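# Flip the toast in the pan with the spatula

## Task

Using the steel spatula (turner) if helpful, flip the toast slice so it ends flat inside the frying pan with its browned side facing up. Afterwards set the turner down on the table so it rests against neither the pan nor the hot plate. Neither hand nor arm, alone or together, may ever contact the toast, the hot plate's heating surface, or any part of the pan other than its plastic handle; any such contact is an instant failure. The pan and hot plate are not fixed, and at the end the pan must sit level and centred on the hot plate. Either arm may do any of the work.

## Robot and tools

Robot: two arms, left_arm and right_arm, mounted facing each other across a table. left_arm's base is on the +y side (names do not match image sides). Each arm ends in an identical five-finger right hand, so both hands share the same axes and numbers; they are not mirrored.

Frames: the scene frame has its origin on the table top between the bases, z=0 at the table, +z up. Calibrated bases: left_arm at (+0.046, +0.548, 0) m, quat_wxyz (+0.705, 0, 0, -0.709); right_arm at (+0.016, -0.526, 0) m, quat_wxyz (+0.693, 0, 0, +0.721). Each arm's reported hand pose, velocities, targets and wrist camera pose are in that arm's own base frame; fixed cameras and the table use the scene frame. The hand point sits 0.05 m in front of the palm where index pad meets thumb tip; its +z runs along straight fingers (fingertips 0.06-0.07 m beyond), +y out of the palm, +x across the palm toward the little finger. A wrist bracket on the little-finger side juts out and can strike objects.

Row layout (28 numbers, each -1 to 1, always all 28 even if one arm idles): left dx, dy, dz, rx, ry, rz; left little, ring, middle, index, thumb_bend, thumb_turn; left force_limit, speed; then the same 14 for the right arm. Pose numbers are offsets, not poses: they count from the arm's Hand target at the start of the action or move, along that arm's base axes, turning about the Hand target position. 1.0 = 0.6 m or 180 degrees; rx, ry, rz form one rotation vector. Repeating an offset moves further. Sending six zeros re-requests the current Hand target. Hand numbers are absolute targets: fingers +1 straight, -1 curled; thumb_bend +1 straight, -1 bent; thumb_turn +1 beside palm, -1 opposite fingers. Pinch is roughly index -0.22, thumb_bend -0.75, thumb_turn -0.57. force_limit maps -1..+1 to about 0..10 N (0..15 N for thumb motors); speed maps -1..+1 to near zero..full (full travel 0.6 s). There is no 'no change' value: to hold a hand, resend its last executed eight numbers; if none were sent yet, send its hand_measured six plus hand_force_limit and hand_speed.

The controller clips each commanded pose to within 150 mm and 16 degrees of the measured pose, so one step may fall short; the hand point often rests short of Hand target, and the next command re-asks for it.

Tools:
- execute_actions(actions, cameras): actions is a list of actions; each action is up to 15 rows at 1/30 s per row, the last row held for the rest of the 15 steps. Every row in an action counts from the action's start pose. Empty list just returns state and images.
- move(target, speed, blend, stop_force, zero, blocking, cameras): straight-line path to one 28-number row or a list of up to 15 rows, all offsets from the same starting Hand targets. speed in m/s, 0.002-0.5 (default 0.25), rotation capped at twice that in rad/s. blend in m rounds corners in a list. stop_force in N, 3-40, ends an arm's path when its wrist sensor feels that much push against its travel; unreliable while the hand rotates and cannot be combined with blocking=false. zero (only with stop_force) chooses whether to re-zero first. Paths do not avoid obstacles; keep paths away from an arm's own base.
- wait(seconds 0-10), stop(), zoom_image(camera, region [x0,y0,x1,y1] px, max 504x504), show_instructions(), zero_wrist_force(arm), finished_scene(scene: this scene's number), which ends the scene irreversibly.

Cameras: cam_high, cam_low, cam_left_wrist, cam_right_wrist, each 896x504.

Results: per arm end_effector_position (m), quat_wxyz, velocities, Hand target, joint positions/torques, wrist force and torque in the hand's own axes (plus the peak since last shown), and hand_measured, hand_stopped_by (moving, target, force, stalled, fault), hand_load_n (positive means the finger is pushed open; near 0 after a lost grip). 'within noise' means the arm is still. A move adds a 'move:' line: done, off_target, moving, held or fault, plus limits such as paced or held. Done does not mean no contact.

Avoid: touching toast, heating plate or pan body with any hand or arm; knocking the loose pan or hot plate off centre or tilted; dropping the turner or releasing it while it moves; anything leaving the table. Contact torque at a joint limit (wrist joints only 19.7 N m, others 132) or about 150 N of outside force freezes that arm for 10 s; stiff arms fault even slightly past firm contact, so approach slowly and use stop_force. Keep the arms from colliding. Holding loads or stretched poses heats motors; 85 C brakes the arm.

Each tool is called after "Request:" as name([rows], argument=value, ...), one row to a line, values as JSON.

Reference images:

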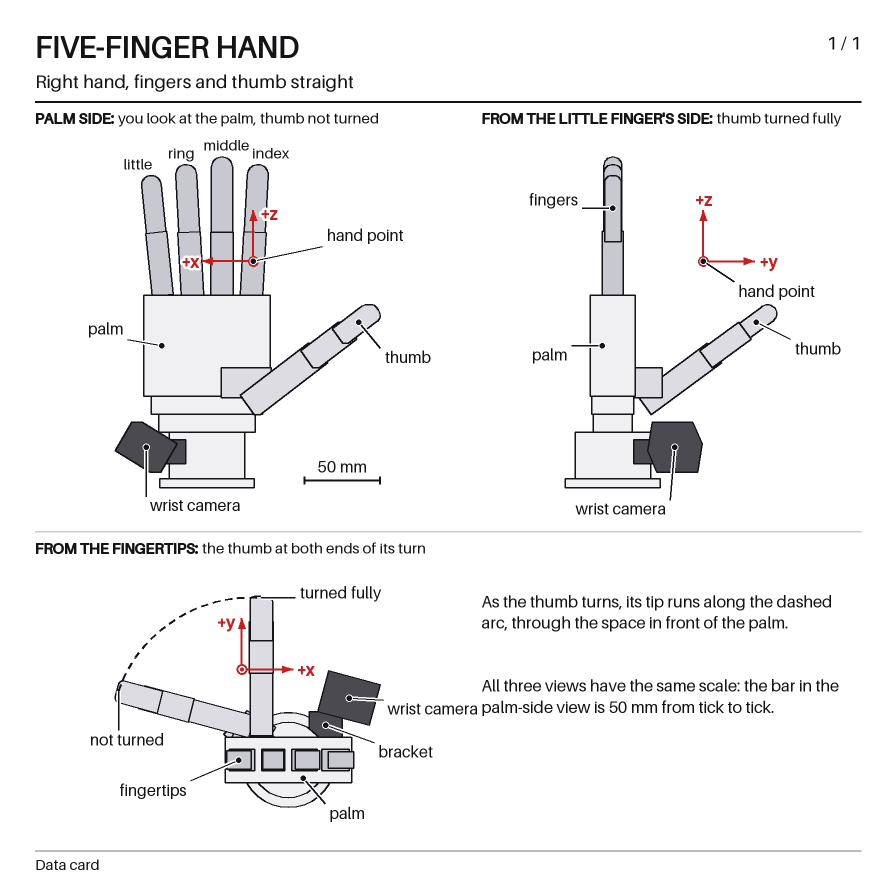

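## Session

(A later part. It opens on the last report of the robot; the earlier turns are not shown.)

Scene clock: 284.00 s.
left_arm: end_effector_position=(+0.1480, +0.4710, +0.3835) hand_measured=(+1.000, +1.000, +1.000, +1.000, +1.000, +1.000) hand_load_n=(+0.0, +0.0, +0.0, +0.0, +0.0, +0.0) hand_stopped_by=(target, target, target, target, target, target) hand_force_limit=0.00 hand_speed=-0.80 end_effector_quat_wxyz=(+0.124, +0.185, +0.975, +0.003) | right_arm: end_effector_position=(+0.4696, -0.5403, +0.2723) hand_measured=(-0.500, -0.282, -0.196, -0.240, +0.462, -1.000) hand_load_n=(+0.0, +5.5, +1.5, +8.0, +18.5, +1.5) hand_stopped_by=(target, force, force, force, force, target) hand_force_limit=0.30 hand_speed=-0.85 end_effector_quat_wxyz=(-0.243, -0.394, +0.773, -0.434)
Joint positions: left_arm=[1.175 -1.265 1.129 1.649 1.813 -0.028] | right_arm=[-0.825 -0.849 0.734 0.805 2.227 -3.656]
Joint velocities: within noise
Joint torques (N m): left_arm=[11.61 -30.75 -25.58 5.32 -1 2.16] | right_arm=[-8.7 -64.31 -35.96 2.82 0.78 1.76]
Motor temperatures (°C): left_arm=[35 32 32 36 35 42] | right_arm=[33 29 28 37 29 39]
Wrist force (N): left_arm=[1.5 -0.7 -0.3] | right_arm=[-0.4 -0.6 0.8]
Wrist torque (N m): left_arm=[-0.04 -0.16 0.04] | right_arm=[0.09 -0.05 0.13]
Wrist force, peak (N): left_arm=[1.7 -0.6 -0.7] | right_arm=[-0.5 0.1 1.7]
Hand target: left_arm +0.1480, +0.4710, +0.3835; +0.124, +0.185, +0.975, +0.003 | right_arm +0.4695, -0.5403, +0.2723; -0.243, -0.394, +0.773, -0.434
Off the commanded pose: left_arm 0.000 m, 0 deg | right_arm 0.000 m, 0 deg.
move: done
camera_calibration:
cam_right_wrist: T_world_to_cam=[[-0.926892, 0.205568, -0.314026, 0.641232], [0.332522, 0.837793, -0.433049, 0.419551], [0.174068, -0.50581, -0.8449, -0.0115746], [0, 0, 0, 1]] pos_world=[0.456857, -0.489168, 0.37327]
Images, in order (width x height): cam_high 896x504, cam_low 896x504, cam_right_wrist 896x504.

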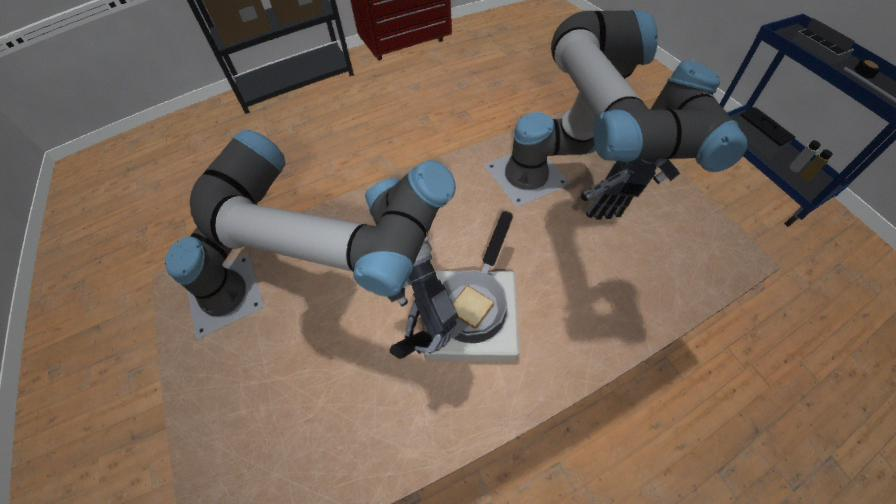

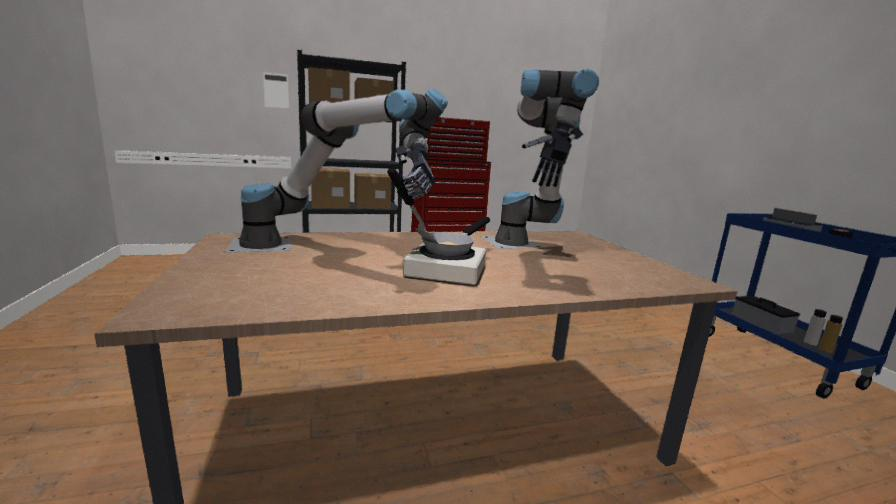

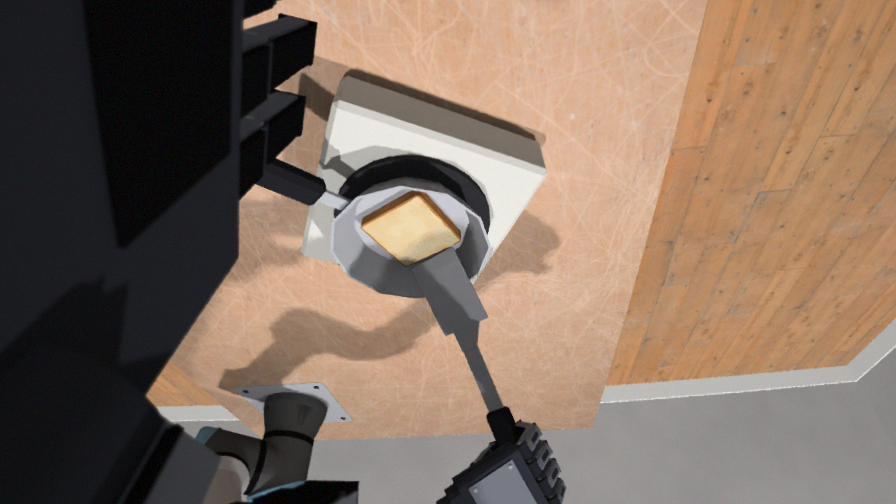

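Request:
move(target=[0,0,0,0,0,0,1,1,1,1,1,1,0,-0.8, 0,0,-0.04,0,0,0,-0.5,-0.42,-0.38,-0.4,0.25,-1,0.3,-0.85], speed=0.015, stop_force=3, cameras=["cam_right_wrist","cam_low","cam_high"])

Request:
zoom_image(camera="cam_right_wrist", region=[310, 170, 530, 390])

Request:
zoom_image(camera="cam_low", region=[400, 210, 490, 290])

Request:
zoom_image(camera="cam_high", region=[420, 250, 520, 350])

Scene clock: 288.87 s.
left_arm: end_effector_position=(+0.1480, +0.4710, +0.3835) hand_measured=(+1.000, +1.000, +1.000, +1.000, +1.000, +1.000) hand_load_n=(+0.0, +0.0, +0.0, +0.0, +0.0, +0.0) hand_stopped_by=(target, target, target, target, target, target) hand_force_limit=0.00 hand_speed=-0.80 end_effector_quat_wxyz=(+0.124, +0.185, +0.975, +0.003) | right_arm: end_effector_position=(+0.4695, -0.5403, +0.2483) hand_measured=(-0.500, -0.282, -0.196, -0.240, +0.462, -1.000) hand_load_n=(+0.0, +10.0, +0.0, +5.5, +20.5, +3.5) hand_stopped_by=(target, force, force, force, force, target) hand_force_limit=0.30 hand_speed=-0.85 end_effector_quat_wxyz=(-0.243, -0.394, +0.773, -0.434)
Joint positions: left_arm=[1.175 -1.265 1.129 1.649 1.813 -0.028] | right_arm=[-0.825 -0.856 0.807 0.739 2.227 -3.656]
Joint velocities: within noise
Joint torques (N m): left_arm=[9.32 -31.24 -21.18 5.36 -1.09 2.01] | right_arm=[-7.03 -56.19 -35.07 3.39 1.15 -1.66]
Motor temperatures (°C): left_arm=[35 32 32 36 35 42] | right_arm=[32 29 28 37 29 39]
Wrist force (N): left_arm=[1.3 -0.6 -0.1] | right_arm=[-0.4 -1.3 0.3]
Wrist torque (N m): left_arm=[-0.06 -0.12 0.02] | right_arm=[0.02 -0.09 0.17]
Wrist force, peak (N): left_arm=[1.6 -0.7 -0.6] | right_arm=[2.2 -1.7 0.2]
Hand target: left_arm +0.1480, +0.4710, +0.3835; +0.124, +0.185, +0.975, +0.003 | right_arm +0.4695, -0.5403, +0.2483; -0.243, -0.394, +0.773, -0.434
Off the commanded pose: left_arm 0.000 m, 0 deg | right_arm 0.000 m, 0 deg.
move: done
camera_calibration:
cam_right_wrist: T_world_to_cam=[[-0.926886, 0.205583, -0.314036, 0.633701], [0.332547, 0.837767, -0.43308, 0.409154], [0.174056, -0.505848, -0.84488, -0.0318521], [0, 0, 0, 1]] pos_world=[0.456849, -0.489166, 0.34929]
Images, in order (width x height): cam_high 896x504, cam_low 896x504, cam_right_wrist 896x504.

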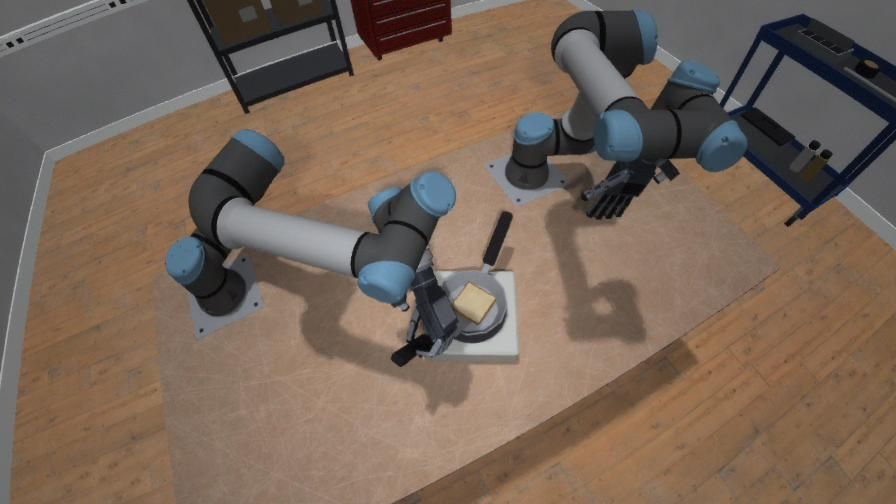

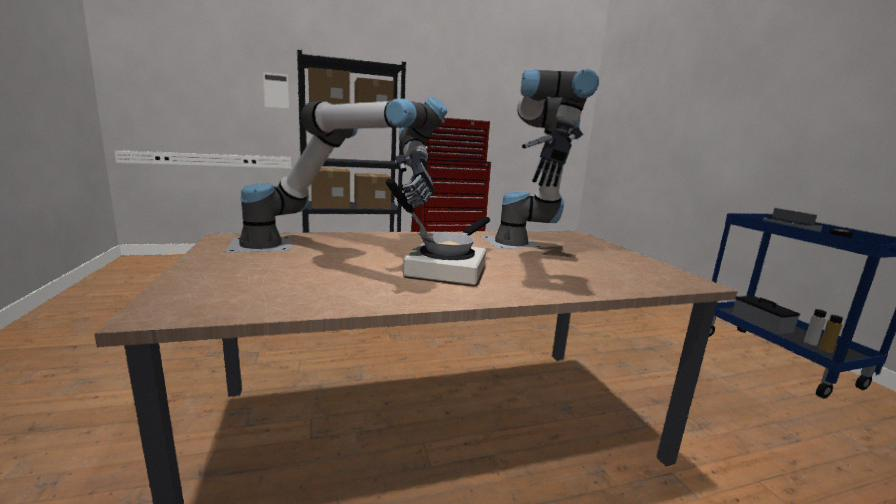

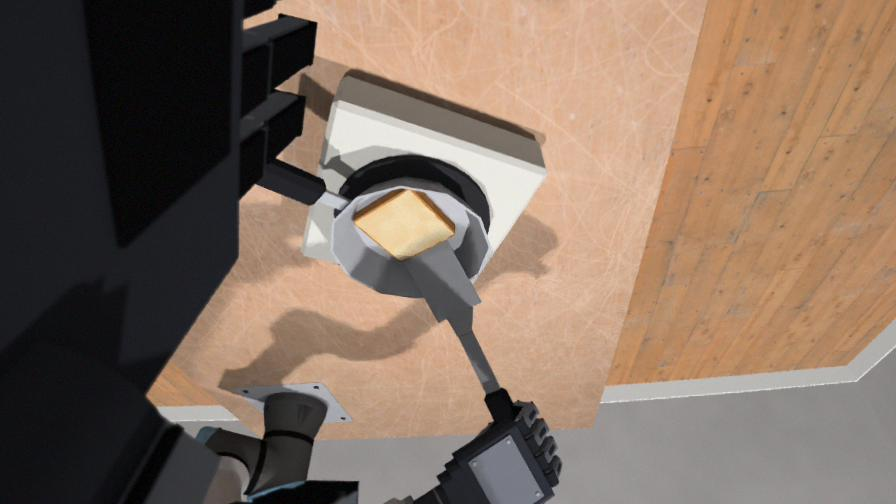

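Scaled by 2.291 from the camera's 896x504 image, which has a finer 1280x720 frame.

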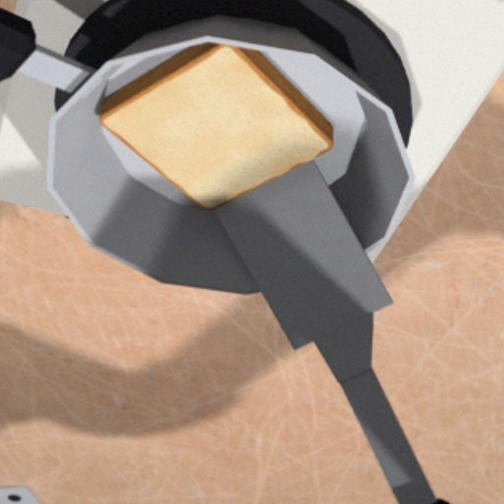

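Scaled by 5.600 from the camera's 896x504 image, which has a finer 1280x720 frame.

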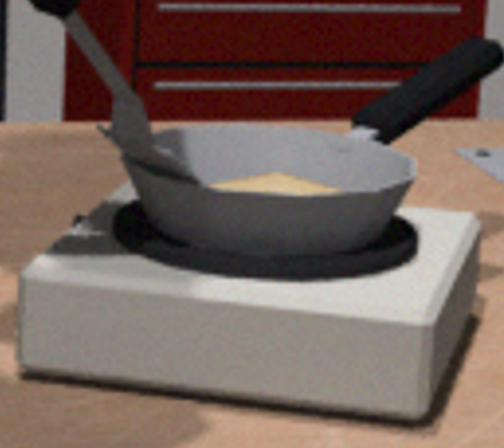

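Scaled by 5.040 from the camera's 896x504 image, which has a finer 1280x720 frame.

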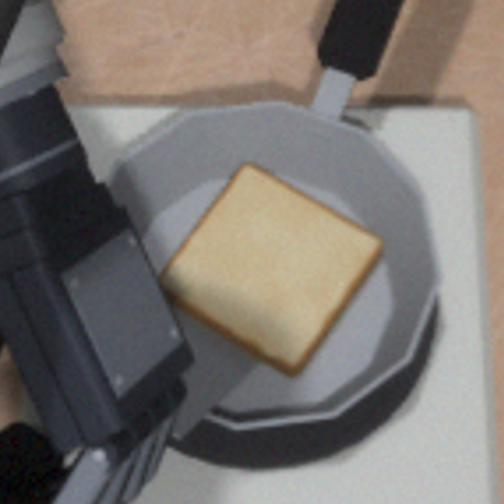

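Request:
move(target=[0,0,0,0,0,0,1,1,1,1,1,1,0,-0.8, -0.0056,0.0135,0.07,0,0,0,-0.5,-0.42,-0.38,-0.4,0.25,-1,0.3,-0.85], speed=0.06, cameras=["cam_right_wrist","cam_low","cam_high","cam_left_wrist"])

Request:
zoom_image(camera="cam_right_wrist", region=[330, 170, 570, 410])

Request:
zoom_image(camera="cam_low", region=[370, 150, 500, 290])

Scene clock: 298.27 s.
left_arm: end_effector_position=(+0.1480, +0.4710, +0.3835) hand_measured=(+1.000, +1.000, +1.000, +1.000, +1.000, +1.000) hand_load_n=(+0.0, +0.0, +0.0, +0.0, +0.0, +0.0) hand_stopped_by=(target, target, target, target, target, target) hand_force_limit=0.00 hand_speed=-0.80 end_effector_quat_wxyz=(+0.124, +0.185, +0.975, +0.003) | right_arm: end_effector_position=(+0.4662, -0.5322, +0.2903) hand_measured=(-0.500, -0.282, -0.196, -0.240, +0.462, -1.000) hand_load_n=(+0.0, +4.0, +0.0, +10.0, +20.5, +5.5) hand_stopped_by=(target, force, force, force, force, target) hand_force_limit=0.30 hand_speed=-0.85 end_effector_quat_wxyz=(-0.243, -0.394, +0.773, -0.434)
Joint positions: left_arm=[1.175 -1.265 1.129 1.649 1.813 -0.028] | right_arm=[-0.82 -0.867 0.719 0.841 2.231 -3.652]
Joint velocities: within noise
Joint torques (N m): left_arm=[10.98 -32.13 -16.96 5.3 -0.96 1.81] | right_arm=[2.43 -50.09 -17.6 -1.46 2.32 1.65]
Motor temperatures (°C): left_arm=[35 32 32 36 35 41] | right_arm=[32 29 28 37 29 39]
Wrist force (N): left_arm=[1.2 -0.7 -0.4] | right_arm=[-0.2 0.2 1.2]
Wrist torque (N m): left_arm=[-0.05 -0.11 0.02] | right_arm=[0.08 0.03 -0.04]
Wrist force, peak (N): left_arm=[1.8 -0.8 -0.5] | right_arm=[-1.4 -1.0 0.8]
Hand target: left_arm +0.1480, +0.4710, +0.3835; +0.124, +0.185, +0.975, +0.003 | right_arm +0.4662, -0.5322, +0.2903; -0.243, -0.394, +0.773, -0.434
Off the commanded pose: left_arm 0.000 m, 0 deg | right_arm 0.000 m, 0 deg.
move: done
camera_calibration:
cam_left_wrist: T_world_to_cam=[[0.129762, 0.991512, 0.00807287, -0.487077], [0.676555, -0.0944891, 0.730305, -0.340259], [0.724869, -0.0893043, -0.683074, 0.308381], [0, 0, 0, 1]] pos_world=[0.0698727, 0.478332, 0.463071]
cam_right_wrist: T_world_to_cam=[[-0.926863, 0.205522, -0.314141, 0.642153], [0.332558, 0.837741, -0.433122, 0.421665], [0.174153, -0.505916, -0.84482, 0.00827802], [0, 0, 0, 1]] pos_world=[0.453518, -0.481035, 0.391353]

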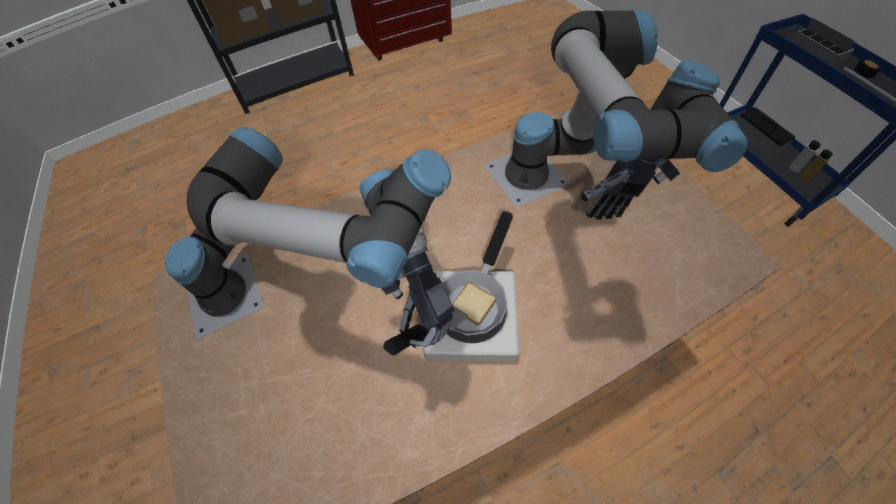

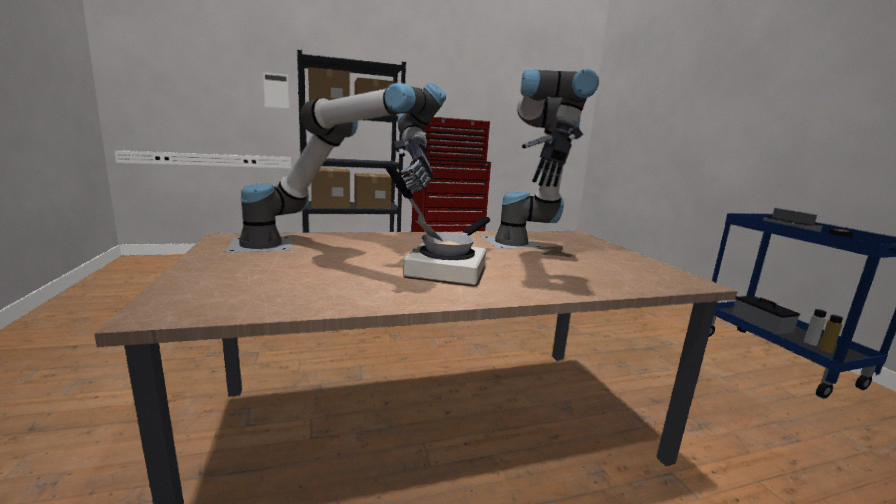

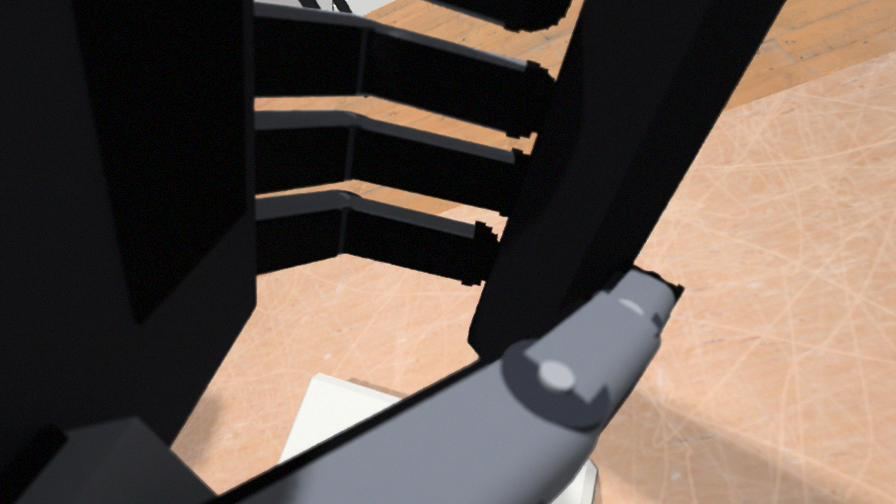

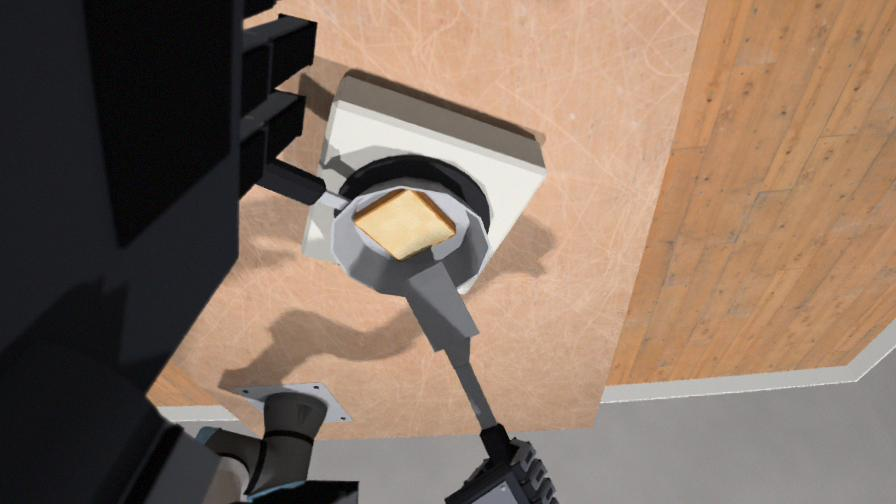

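Scaled by 2.100 from the camera's 896x504 image, which has a finer 1280x720 frame.

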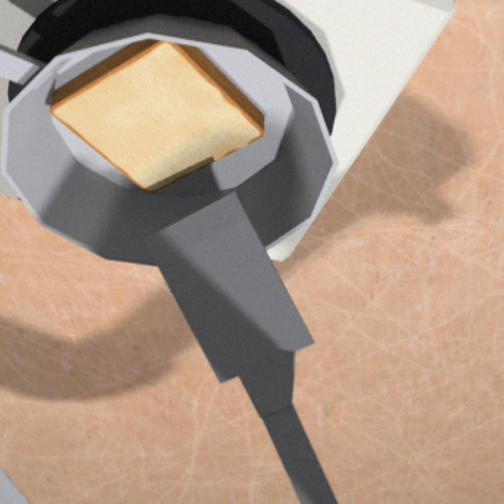

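Scaled by 3.600 from the camera's 896x504 image, which has a finer 1280x720 frame.

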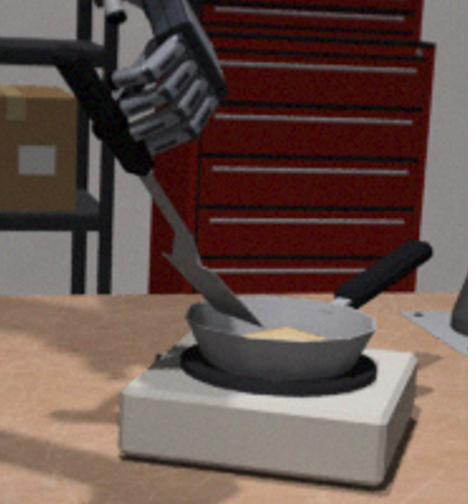

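Request:
move(target=[0,0,0,0,0,0,1,1,1,1,1,1,0,-0.8, 0,0,0,0,0,0,-0.5,-0.42,-0.45,-0.4,0.25,-1,0.4,-0.85], speed=0.06, cameras=["cam_right_wrist","cam_left_wrist"])

Scene clock: 304.27 s.
left_arm: end_effector_position=(+0.1480, +0.4710, +0.3835) hand_measured=(+1.000, +1.000, +1.000, +1.000, +1.000, +1.000) hand_load_n=(+0.0, +0.0, +0.0, +0.0, +0.0, +0.0) hand_stopped_by=(target, target, target, target, target, target) hand_force_limit=0.00 hand_speed=-0.80 end_effector_quat_wxyz=(+0.124, +0.185, +0.975, +0.003) | right_arm: end_effector_position=(+0.4662, -0.5322, +0.2903) hand_measured=(-0.500, -0.282, -0.210, -0.240, +0.464, -1.000) hand_load_n=(+0.0, +2.0, +9.0, +6.5, +21.0, +5.0) hand_stopped_by=(target, force, force, force, force, target) hand_force_limit=0.40 hand_speed=-0.85 end_effector_quat_wxyz=(-0.243, -0.394, +0.773, -0.434)
Joint positions: left_arm=[1.175 -1.265 1.129 1.649 1.813 -0.028] | right_arm=[-0.82 -0.867 0.719 0.841 2.23 -3.652]
Joint velocities: within noise
Joint torques (N m): left_arm=[10.94 -32.31 -14.42 5.42 -0.94 1.71] | right_arm=[-4.19 -51.55 -16.09 1.76 -0.46 -1.77]
Motor temperatures (°C): left_arm=[35 32 32 36 35 41] | right_arm=[32 29 28 37 29 39]
Wrist force (N): left_arm=[1.1 -0.6 -0.4] | right_arm=[-0.1 0.2 1.1]
Wrist torque (N m): left_arm=[-0.03 -0.08 0.01] | right_arm=[0.10 0.02 -0.03]
Wrist force, peak (N): left_arm=[1.8 -0.7 -0.5] | right_arm=[-0.4 -0.2 1.3]
Hand target: left_arm +0.1480, +0.4710, +0.3835; +0.124, +0.185, +0.975, +0.003 | right_arm +0.4662, -0.5322, +0.2903; -0.243, -0.394, +0.773, -0.434
Off the commanded pose: left_arm 0.000 m, 0 deg | right_arm 0.000 m, 0 deg.
move: done
camera_calibration:
cam_left_wrist: T_world_to_cam=[[0.129762, 0.991512, 0.00807294, -0.487077], [0.676555, -0.0944892, 0.730305, -0.340259], [0.724869, -0.0893043, -0.683074, 0.308381], [0, 0, 0, 1]] pos_world=[0.0698727, 0.478332, 0.463071]
cam_right_wrist: T_world_to_cam=[[-0.926896, 0.205583, -0.314005, 0.642103], [0.332525, 0.83779, -0.433053, 0.421675], [0.174042, -0.505809, -0.844906, 0.00832712], [0, 0, 0, 1]] pos_world=[0.453496, -0.481069, 0.391266]
Images, in order (width x height): cam_left_wrist 896x504, cam_right_wrist 896x504.

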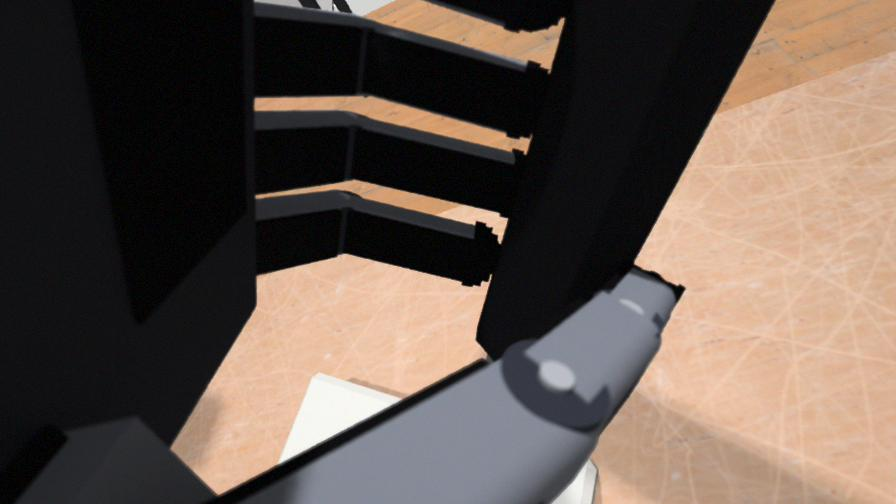

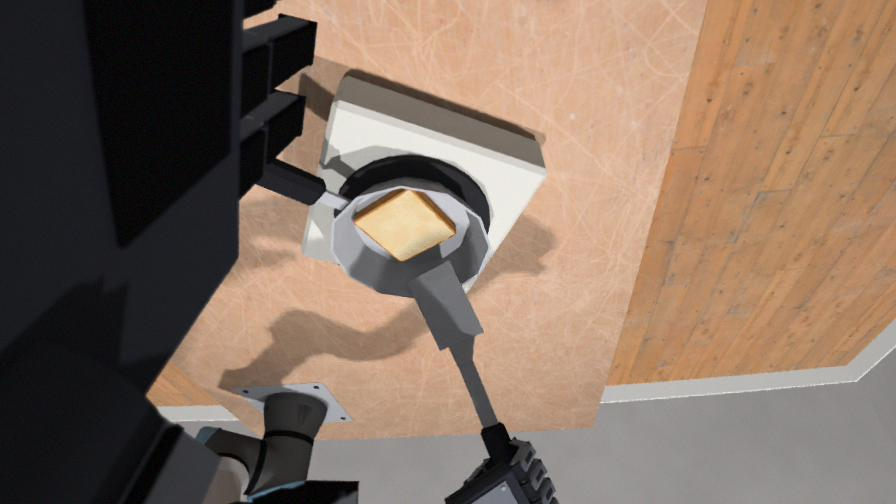

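Request:
move(target=[0,0,0,0,0,0,1,1,1,1,1,1,0,-0.8, 0.0147,-0.0041,-0.042,-0.0098,0.0199,0,-0.5,-0.42,-0.45,-0.4,0.25,-1,0.4,-0.85], speed=0.04, cameras=["cam_right_wrist"])

Request:
zoom_image(camera="cam_right_wrist", region=[330, 170, 530, 370])

Request:
execute_actions(actions=[], cameras=["cam_low","cam_high"])

Request:
zoom_image(camera="cam_low", region=[400, 200, 490, 290])

Scene clock: 309.37 s.
left_arm: end_effector_position=(+0.1480, +0.4710, +0.3835) hand_measured=(+1.000, +1.000, +1.000, +1.000, +1.000, +1.000) hand_load_n=(+0.0, +0.0, +0.0, +0.0, +0.0, +0.0) hand_stopped_by=(target, target, target, target, target, target) hand_force_limit=0.00 hand_speed=-0.80 end_effector_quat_wxyz=(+0.124, +0.185, +0.975, +0.003) | right_arm: end_effector_position=(+0.4751, -0.5346, +0.2649) hand_measured=(-0.500, -0.282, -0.210, -0.240, +0.464, -1.000) hand_load_n=(+0.0, +9.5, +8.5, +1.5, +22.5, +4.5) hand_stopped_by=(target, force, force, force, force, target) hand_force_limit=0.40 hand_speed=-0.85 end_effector_quat_wxyz=(-0.273, -0.403, +0.758, -0.434) end_effector_velocity=(+0.000, +0.002, +0.001) end_effector_angular_velocity=(+0.004, -0.002, +0.002)
Joint positions: left_arm=[1.175 -1.265 1.129 1.649 1.813 -0.028] | right_arm=[-0.794 -0.83 0.741 0.774 2.293 -3.697]
Joint velocities: left_arm=[within noise] | right_arm=[0 -0.002 0 0.005 -0.004 0.003]
Joint torques (N m): left_arm=[8.79 -31.93 -14.09 5.28 -1.08 1.77] | right_arm=[-7.18 -63.97 -28.09 3.54 -0.13 1.59]
Motor temperatures (°C): left_arm=[34 32 32 36 35 41] | right_arm=[32 29 28 37 29 39]
Wrist force (N): left_arm=[1.2 -0.7 -0.5] | right_arm=[-0.8 -1.5 0.0]
Wrist torque (N m): left_arm=[-0.04 -0.10 0.02] | right_arm=[-0.02 -0.11 0.19]
Wrist force, peak (N): left_arm=[1.7 -0.7 -0.4] | right_arm=[0.4 -2.0 0.0]
Hand target: left_arm +0.1480, +0.4710, +0.3835; +0.124, +0.185, +0.975, +0.003 | right_arm +0.4750, -0.5347, +0.2651; -0.273, -0.403, +0.758, -0.434
Off the commanded pose: left_arm 0.000 m, 0 deg | right_arm 0.000 m, 0 deg.
move: done
camera_calibration:
cam_right_wrist: T_world_to_cam=[[-0.945014, 0.196529, -0.26139, 0.632719], [0.303718, 0.823792, -0.478666, 0.428065], [0.12126, -0.531735, -0.838185, -0.00639267], [0, 0, 0, 1]] pos_world=[0.468692, -0.480384, 0.364929]
Images, in order (width x height): cam_right_wrist 896x504.

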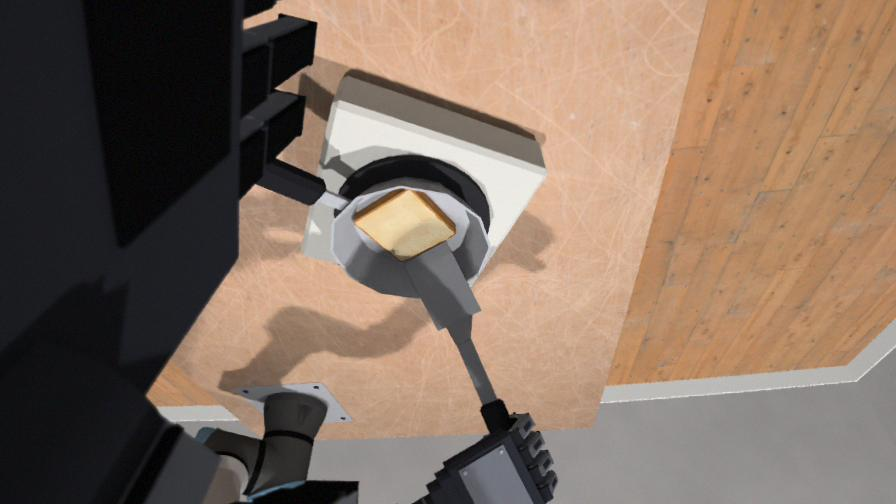

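Scaled by 2.520 from the camera's 896x504 image, which has a finer 1280x720 frame.

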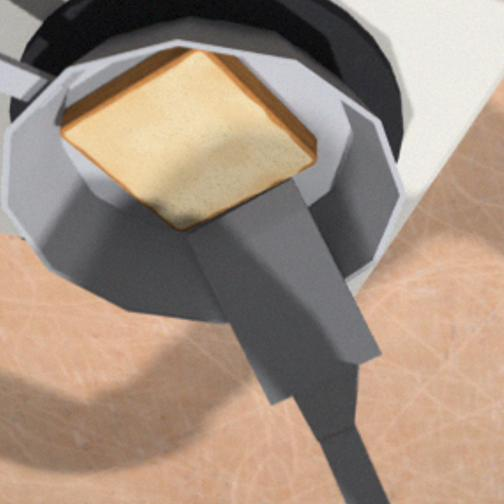

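Scene clock: 309.37 s.
left_arm: end_effector_position=(+0.1480, +0.4710, +0.3835) hand_measured=(+1.000, +1.000, +1.000, +1.000, +1.000, +1.000) hand_load_n=(+0.0, +0.0, +0.0, +0.0, +0.0, +0.0) hand_stopped_by=(target, target, target, target, target, target) hand_force_limit=0.00 hand_speed=-0.80 end_effector_quat_wxyz=(+0.124, +0.185, +0.975, +0.003) | right_arm: end_effector_position=(+0.4751, -0.5346, +0.2649) hand_measured=(-0.500, -0.282, -0.210, -0.240, +0.464, -1.000) hand_load_n=(+0.0, +9.5, +8.5, +1.5, +22.5, +4.5) hand_stopped_by=(target, force, force, force, force, target) hand_force_limit=0.40 hand_speed=-0.85 end_effector_quat_wxyz=(-0.273, -0.403, +0.758, -0.434) end_effector_velocity=(+0.000, +0.002, +0.001) end_effector_angular_velocity=(+0.004, -0.002, +0.002)
Joint positions: left_arm=[1.175 -1.265 1.129 1.649 1.813 -0.028] | right_arm=[-0.794 -0.83 0.741 0.774 2.293 -3.697]
Joint velocities: left_arm=[within noise] | right_arm=[0 -0.002 0 0.005 -0.004 0.003]
Joint torques (N m): left_arm=[8.79 -31.93 -14.09 5.28 -1.08 1.77] | right_arm=[-7.18 -63.97 -28.09 3.54 -0.13 1.59]
Motor temperatures (°C): left_arm=[34 32 32 36 35 41] | right_arm=[32 29 28 37 29 39]
Wrist force (N): left_arm=[1.2 -0.7 -0.5] | right_arm=[-0.8 -1.5 0.0]
Wrist torque (N m): left_arm=[-0.04 -0.10 0.02] | right_arm=[-0.02 -0.11 0.19]
Wrist force, peak (N): left_arm=[1.2 -0.7 -0.5] | right_arm=[-0.8 -1.5 0.0]
Hand target: left_arm +0.1480, +0.4710, +0.3835; +0.124, +0.185, +0.975, +0.003 | right_arm +0.4750, -0.5347, +0.2651; -0.273, -0.403, +0.758, -0.434
Off the commanded pose: left_arm 0.000 m, 0 deg | right_arm 0.000 m, 0 deg.
Images, in order (width x height): cam_high 896x504, cam_low 896x504.

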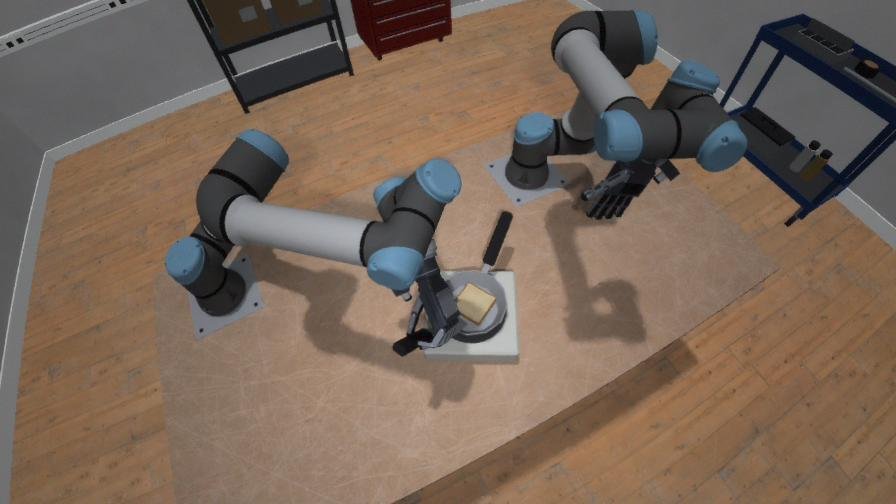

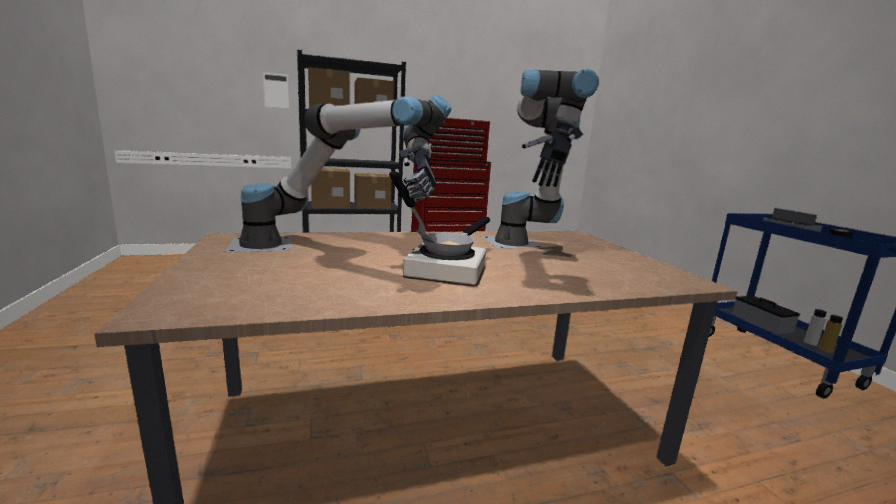

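Scaled by 5.600 from the camera's 896x504 image, which has a finer 1280x720 frame.

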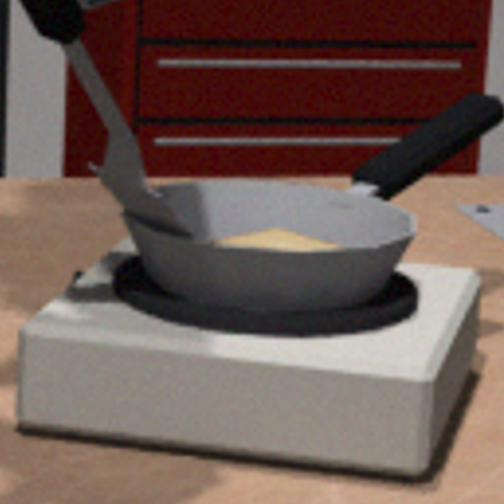

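Request:
wait(seconds=0.1)

Request:
zoom_image(camera="cam_right_wrist", region=[300, 130, 600, 400])

Scene clock: 315.30 s.
left_arm: end_effector_position=(+0.1480, +0.4710, +0.3835) hand_measured=(+1.000, +1.000, +1.000, +1.000, +1.000, +1.000) hand_load_n=(+0.0, +0.0, +0.0, +0.0, +0.0, +0.0) hand_stopped_by=(target, target, target, target, target, target) hand_force_limit=0.00 hand_speed=-0.80 end_effector_quat_wxyz=(+0.124, +0.185, +0.975, +0.003) | right_arm: end_effector_position=(+0.4750, -0.5347, +0.2651) hand_measured=(-0.500, -0.282, -0.210, -0.240, +0.464, -1.000) hand_load_n=(+0.0, +9.0, +8.5, +1.5, +22.5, +5.0) hand_stopped_by=(target, force, force, force, force, target) hand_force_limit=0.40 hand_speed=-0.85 end_effector_quat_wxyz=(-0.273, -0.403, +0.758, -0.434)
Joint positions: left_arm=[1.175 -1.265 1.129 1.649 1.813 -0.028] | right_arm=[-0.794 -0.83 0.741 0.774 2.293 -3.697]
Joint velocities: within noise
Joint torques (N m): left_arm=[10.6 -31.99 -13.08 5.43 -0.92 1.64] | right_arm=[-9.51 -63.4 -33.78 2.97 0.07 1.61]
Motor temperatures (°C): left_arm=[34 32 32 36 35 41] | right_arm=[32 29 28 37 29 39]
Wrist force (N): left_arm=[1.5 -0.5 -0.4] | right_arm=[-0.8 -1.6 0.0]
Wrist torque (N m): left_arm=[-0.02 -0.15 0.04] | right_arm=[-0.02 -0.12 0.21]
Wrist force, peak (N): left_arm=[1.7 -0.6 -0.5] | right_arm=[-0.8 -2.0 0.1]
Hand target: left_arm +0.1480, +0.4710, +0.3835; +0.124, +0.185, +0.975, +0.003 | right_arm +0.4750, -0.5347, +0.2651; -0.273, -0.403, +0.758, -0.434
Off the commanded pose: left_arm 0.000 m, 0 deg | right_arm 0.000 m, 0 deg.
wait: 0.10 s; at rest from the start
camera_calibration:
cam_left_wrist: T_world_to_cam=[[0.129762, 0.991512, 0.00807024, -0.487076], [0.676556, -0.0944872, 0.730304, -0.340259], [0.724868, -0.089306, -0.683075, 0.308381], [0, 0, 0, 1]] pos_world=[0.0698726, 0.478332, 0.46307]
cam_right_wrist: T_world_to_cam=[[-0.944895, 0.196709, -0.261687, 0.632811], [0.304023, 0.823742, -0.478559, 0.427983], [0.121426, -0.531746, -0.838154, -0.00640494], [0, 0, 0, 1]] pos_world=[0.468601, -0.480433, 0.365045]

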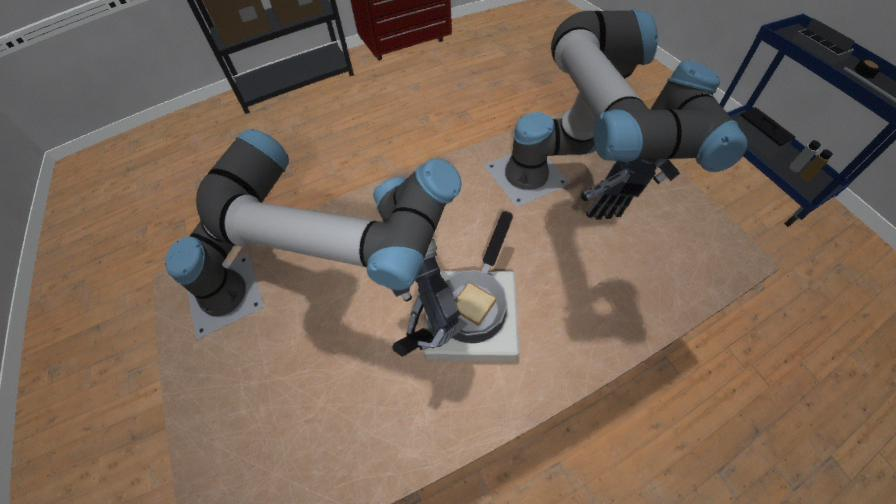

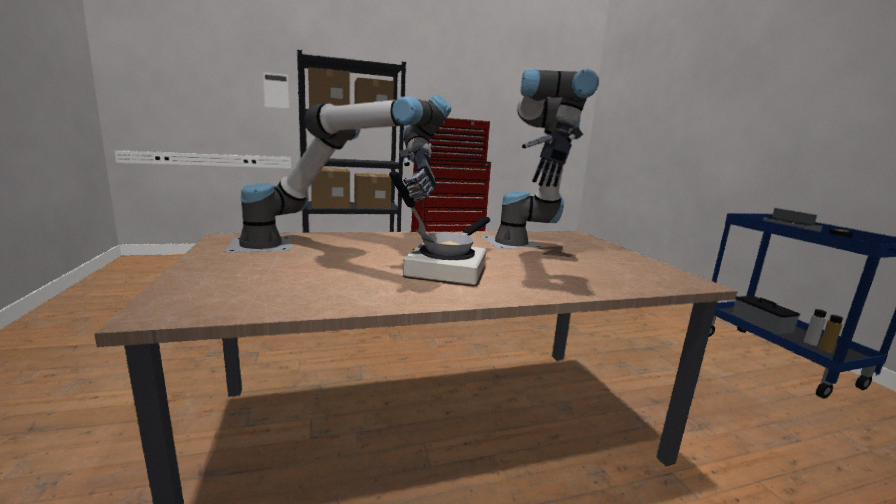

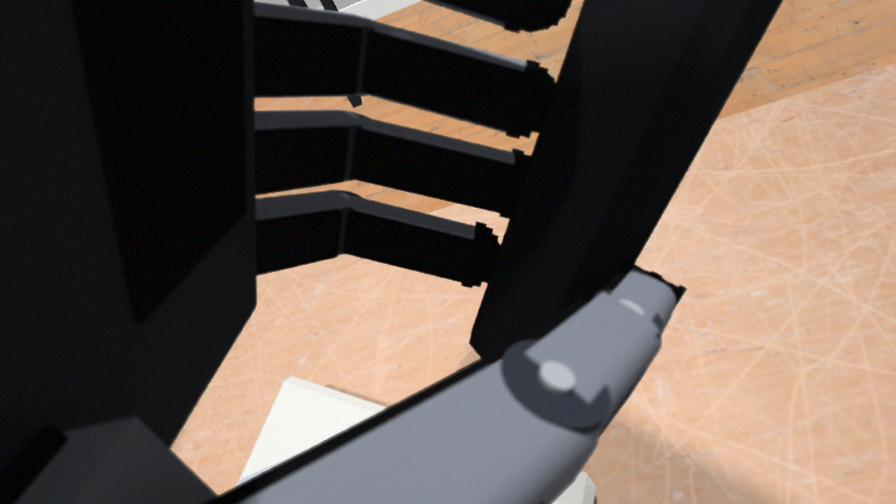

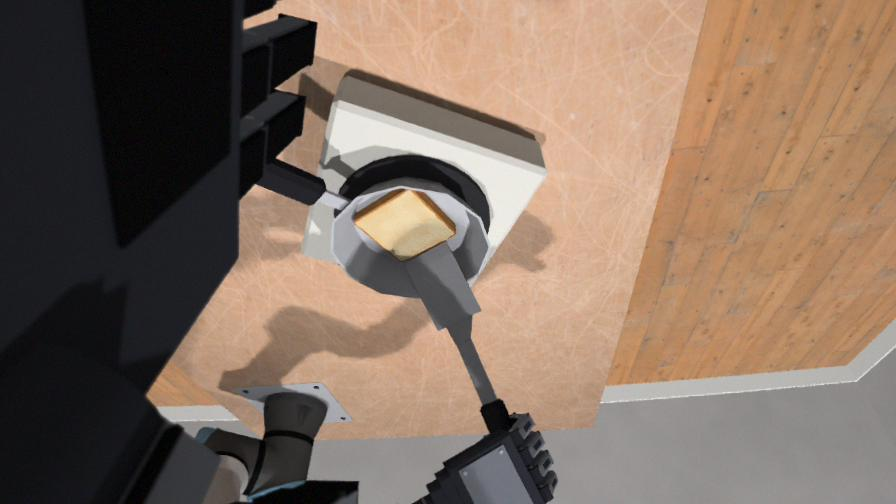

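Scaled by 1.680 from the camera's 896x504 image, which has a finer 1280x720 frame.

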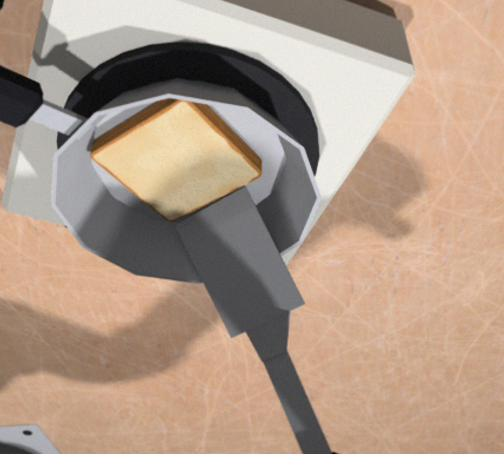

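Request:
move(target=[0,0,0,0,0,0,1,1,1,1,1,1,0,-0.8,0.0133,0.00656,0.0188,-0.01226,0.02492,0,-0.5,-0.42,-0.45,-0.4,0.25,-1,0.4,-0.85], speed=0.05, cameras=["cam_right_wrist"])

Request:
zoom_image(camera="cam_right_wrist", region=[330, 170, 530, 370])

Scene clock: 318.47 s.
left_arm: end_effector_position=(+0.1480, +0.4710, +0.3835) hand_measured=(+1.000, +1.000, +1.000, +1.000, +1.000, +1.000) hand_load_n=(+0.0, +0.0, +0.0, +0.0, -0.5, +0.0) hand_stopped_by=(target, target, target, target, target, target) hand_force_limit=0.00 hand_speed=-0.80 end_effector_quat_wxyz=(+0.124, +0.185, +0.975, +0.003) | right_arm: end_effector_position=(+0.4831, -0.5307, +0.2764) hand_measured=(-0.500, -0.282, -0.210, -0.240, +0.464, -1.000) hand_load_n=(+0.0, +7.0, +8.5, +3.5, +22.5, +6.5) hand_stopped_by=(target, force, force, force, force, target) hand_force_limit=0.40 hand_speed=-0.85 end_effector_quat_wxyz=(-0.310, -0.415, +0.738, -0.432) end_effector_velocity=(+0.000, +0.000, -0.002) end_effector_angular_velocity=(+0.004, -0.004, +0.001)
Joint positions: left_arm=[1.175 -1.265 1.129 1.649 1.813 -0.028] | right_arm=[-0.758 -0.788 0.668 0.794 2.373 -3.755]
Joint velocities: left_arm=[within noise] | right_arm=[-0.001 -0.001 0.004 0.001 -0.005 0.005]
Joint torques (N m): left_arm=[10.72 -31.5 -14.15 5.5 -1.05 1.39] | right_arm=[-8.52 -64.73 -16.08 2.45 -0.41 1.69]
Motor temperatures (°C): left_arm=[34 32 32 36 35 41] | right_arm=[32 29 28 37 29 39]
Wrist force (N): left_arm=[1.1 -0.7 -0.5] | right_arm=[0.5 -2.2 0.4]
Wrist torque (N m): left_arm=[-0.03 -0.07 0.01] | right_arm=[-0.05 -0.09 0.19]
Wrist force, peak (N): left_arm=[1.6 -0.8 -0.5] | right_arm=[-1.0 -2.2 0.2]
Hand target: left_arm +0.1480, +0.4710, +0.3835; +0.124, +0.185, +0.975, +0.003 | right_arm +0.4830, -0.5308, +0.2763; -0.310, -0.415, +0.738, -0.432
Off the commanded pose: left_arm 0.000 m, 0 deg | right_arm 0.000 m, 0 deg.
move: done
camera_calibration:
cam_right_wrist: T_world_to_cam=[[-0.962832, 0.18777, -0.194155, 0.627862], [0.264189, 0.804266, -0.532317, 0.451429], [0.0561988, -0.563826, -0.82398, 0.014793], [0, 0, 0, 1]] pos_world=[0.484432, -0.472622, 0.374395]
Images, in order (width x height): cam_right_wrist 896x504.

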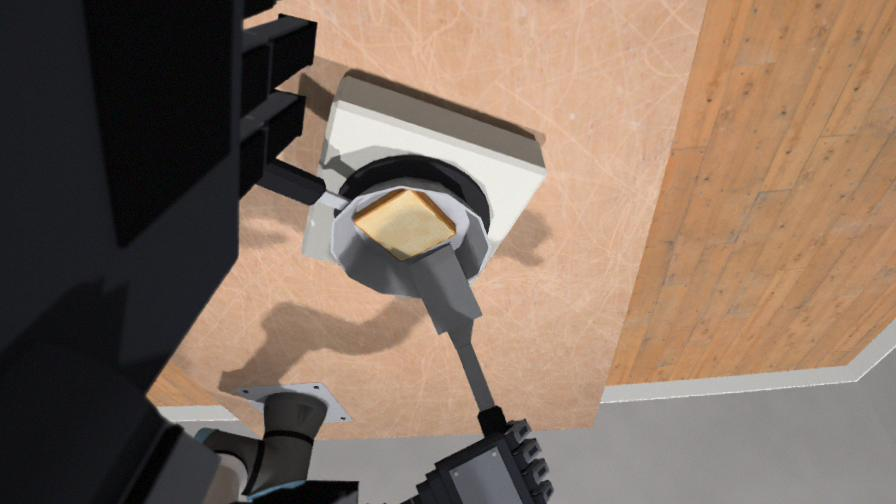

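Scaled by 2.520 from the camera's 896x504 image, which has a finer 1280x720 frame.

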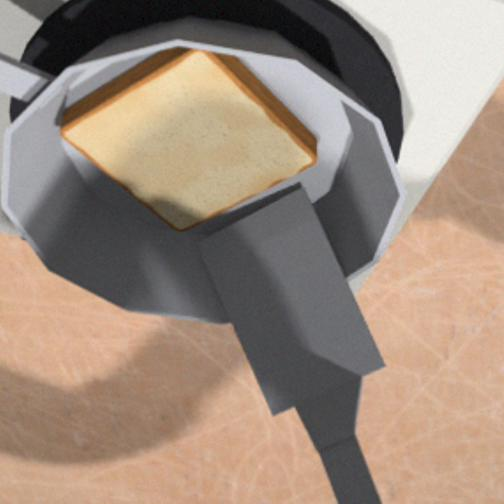

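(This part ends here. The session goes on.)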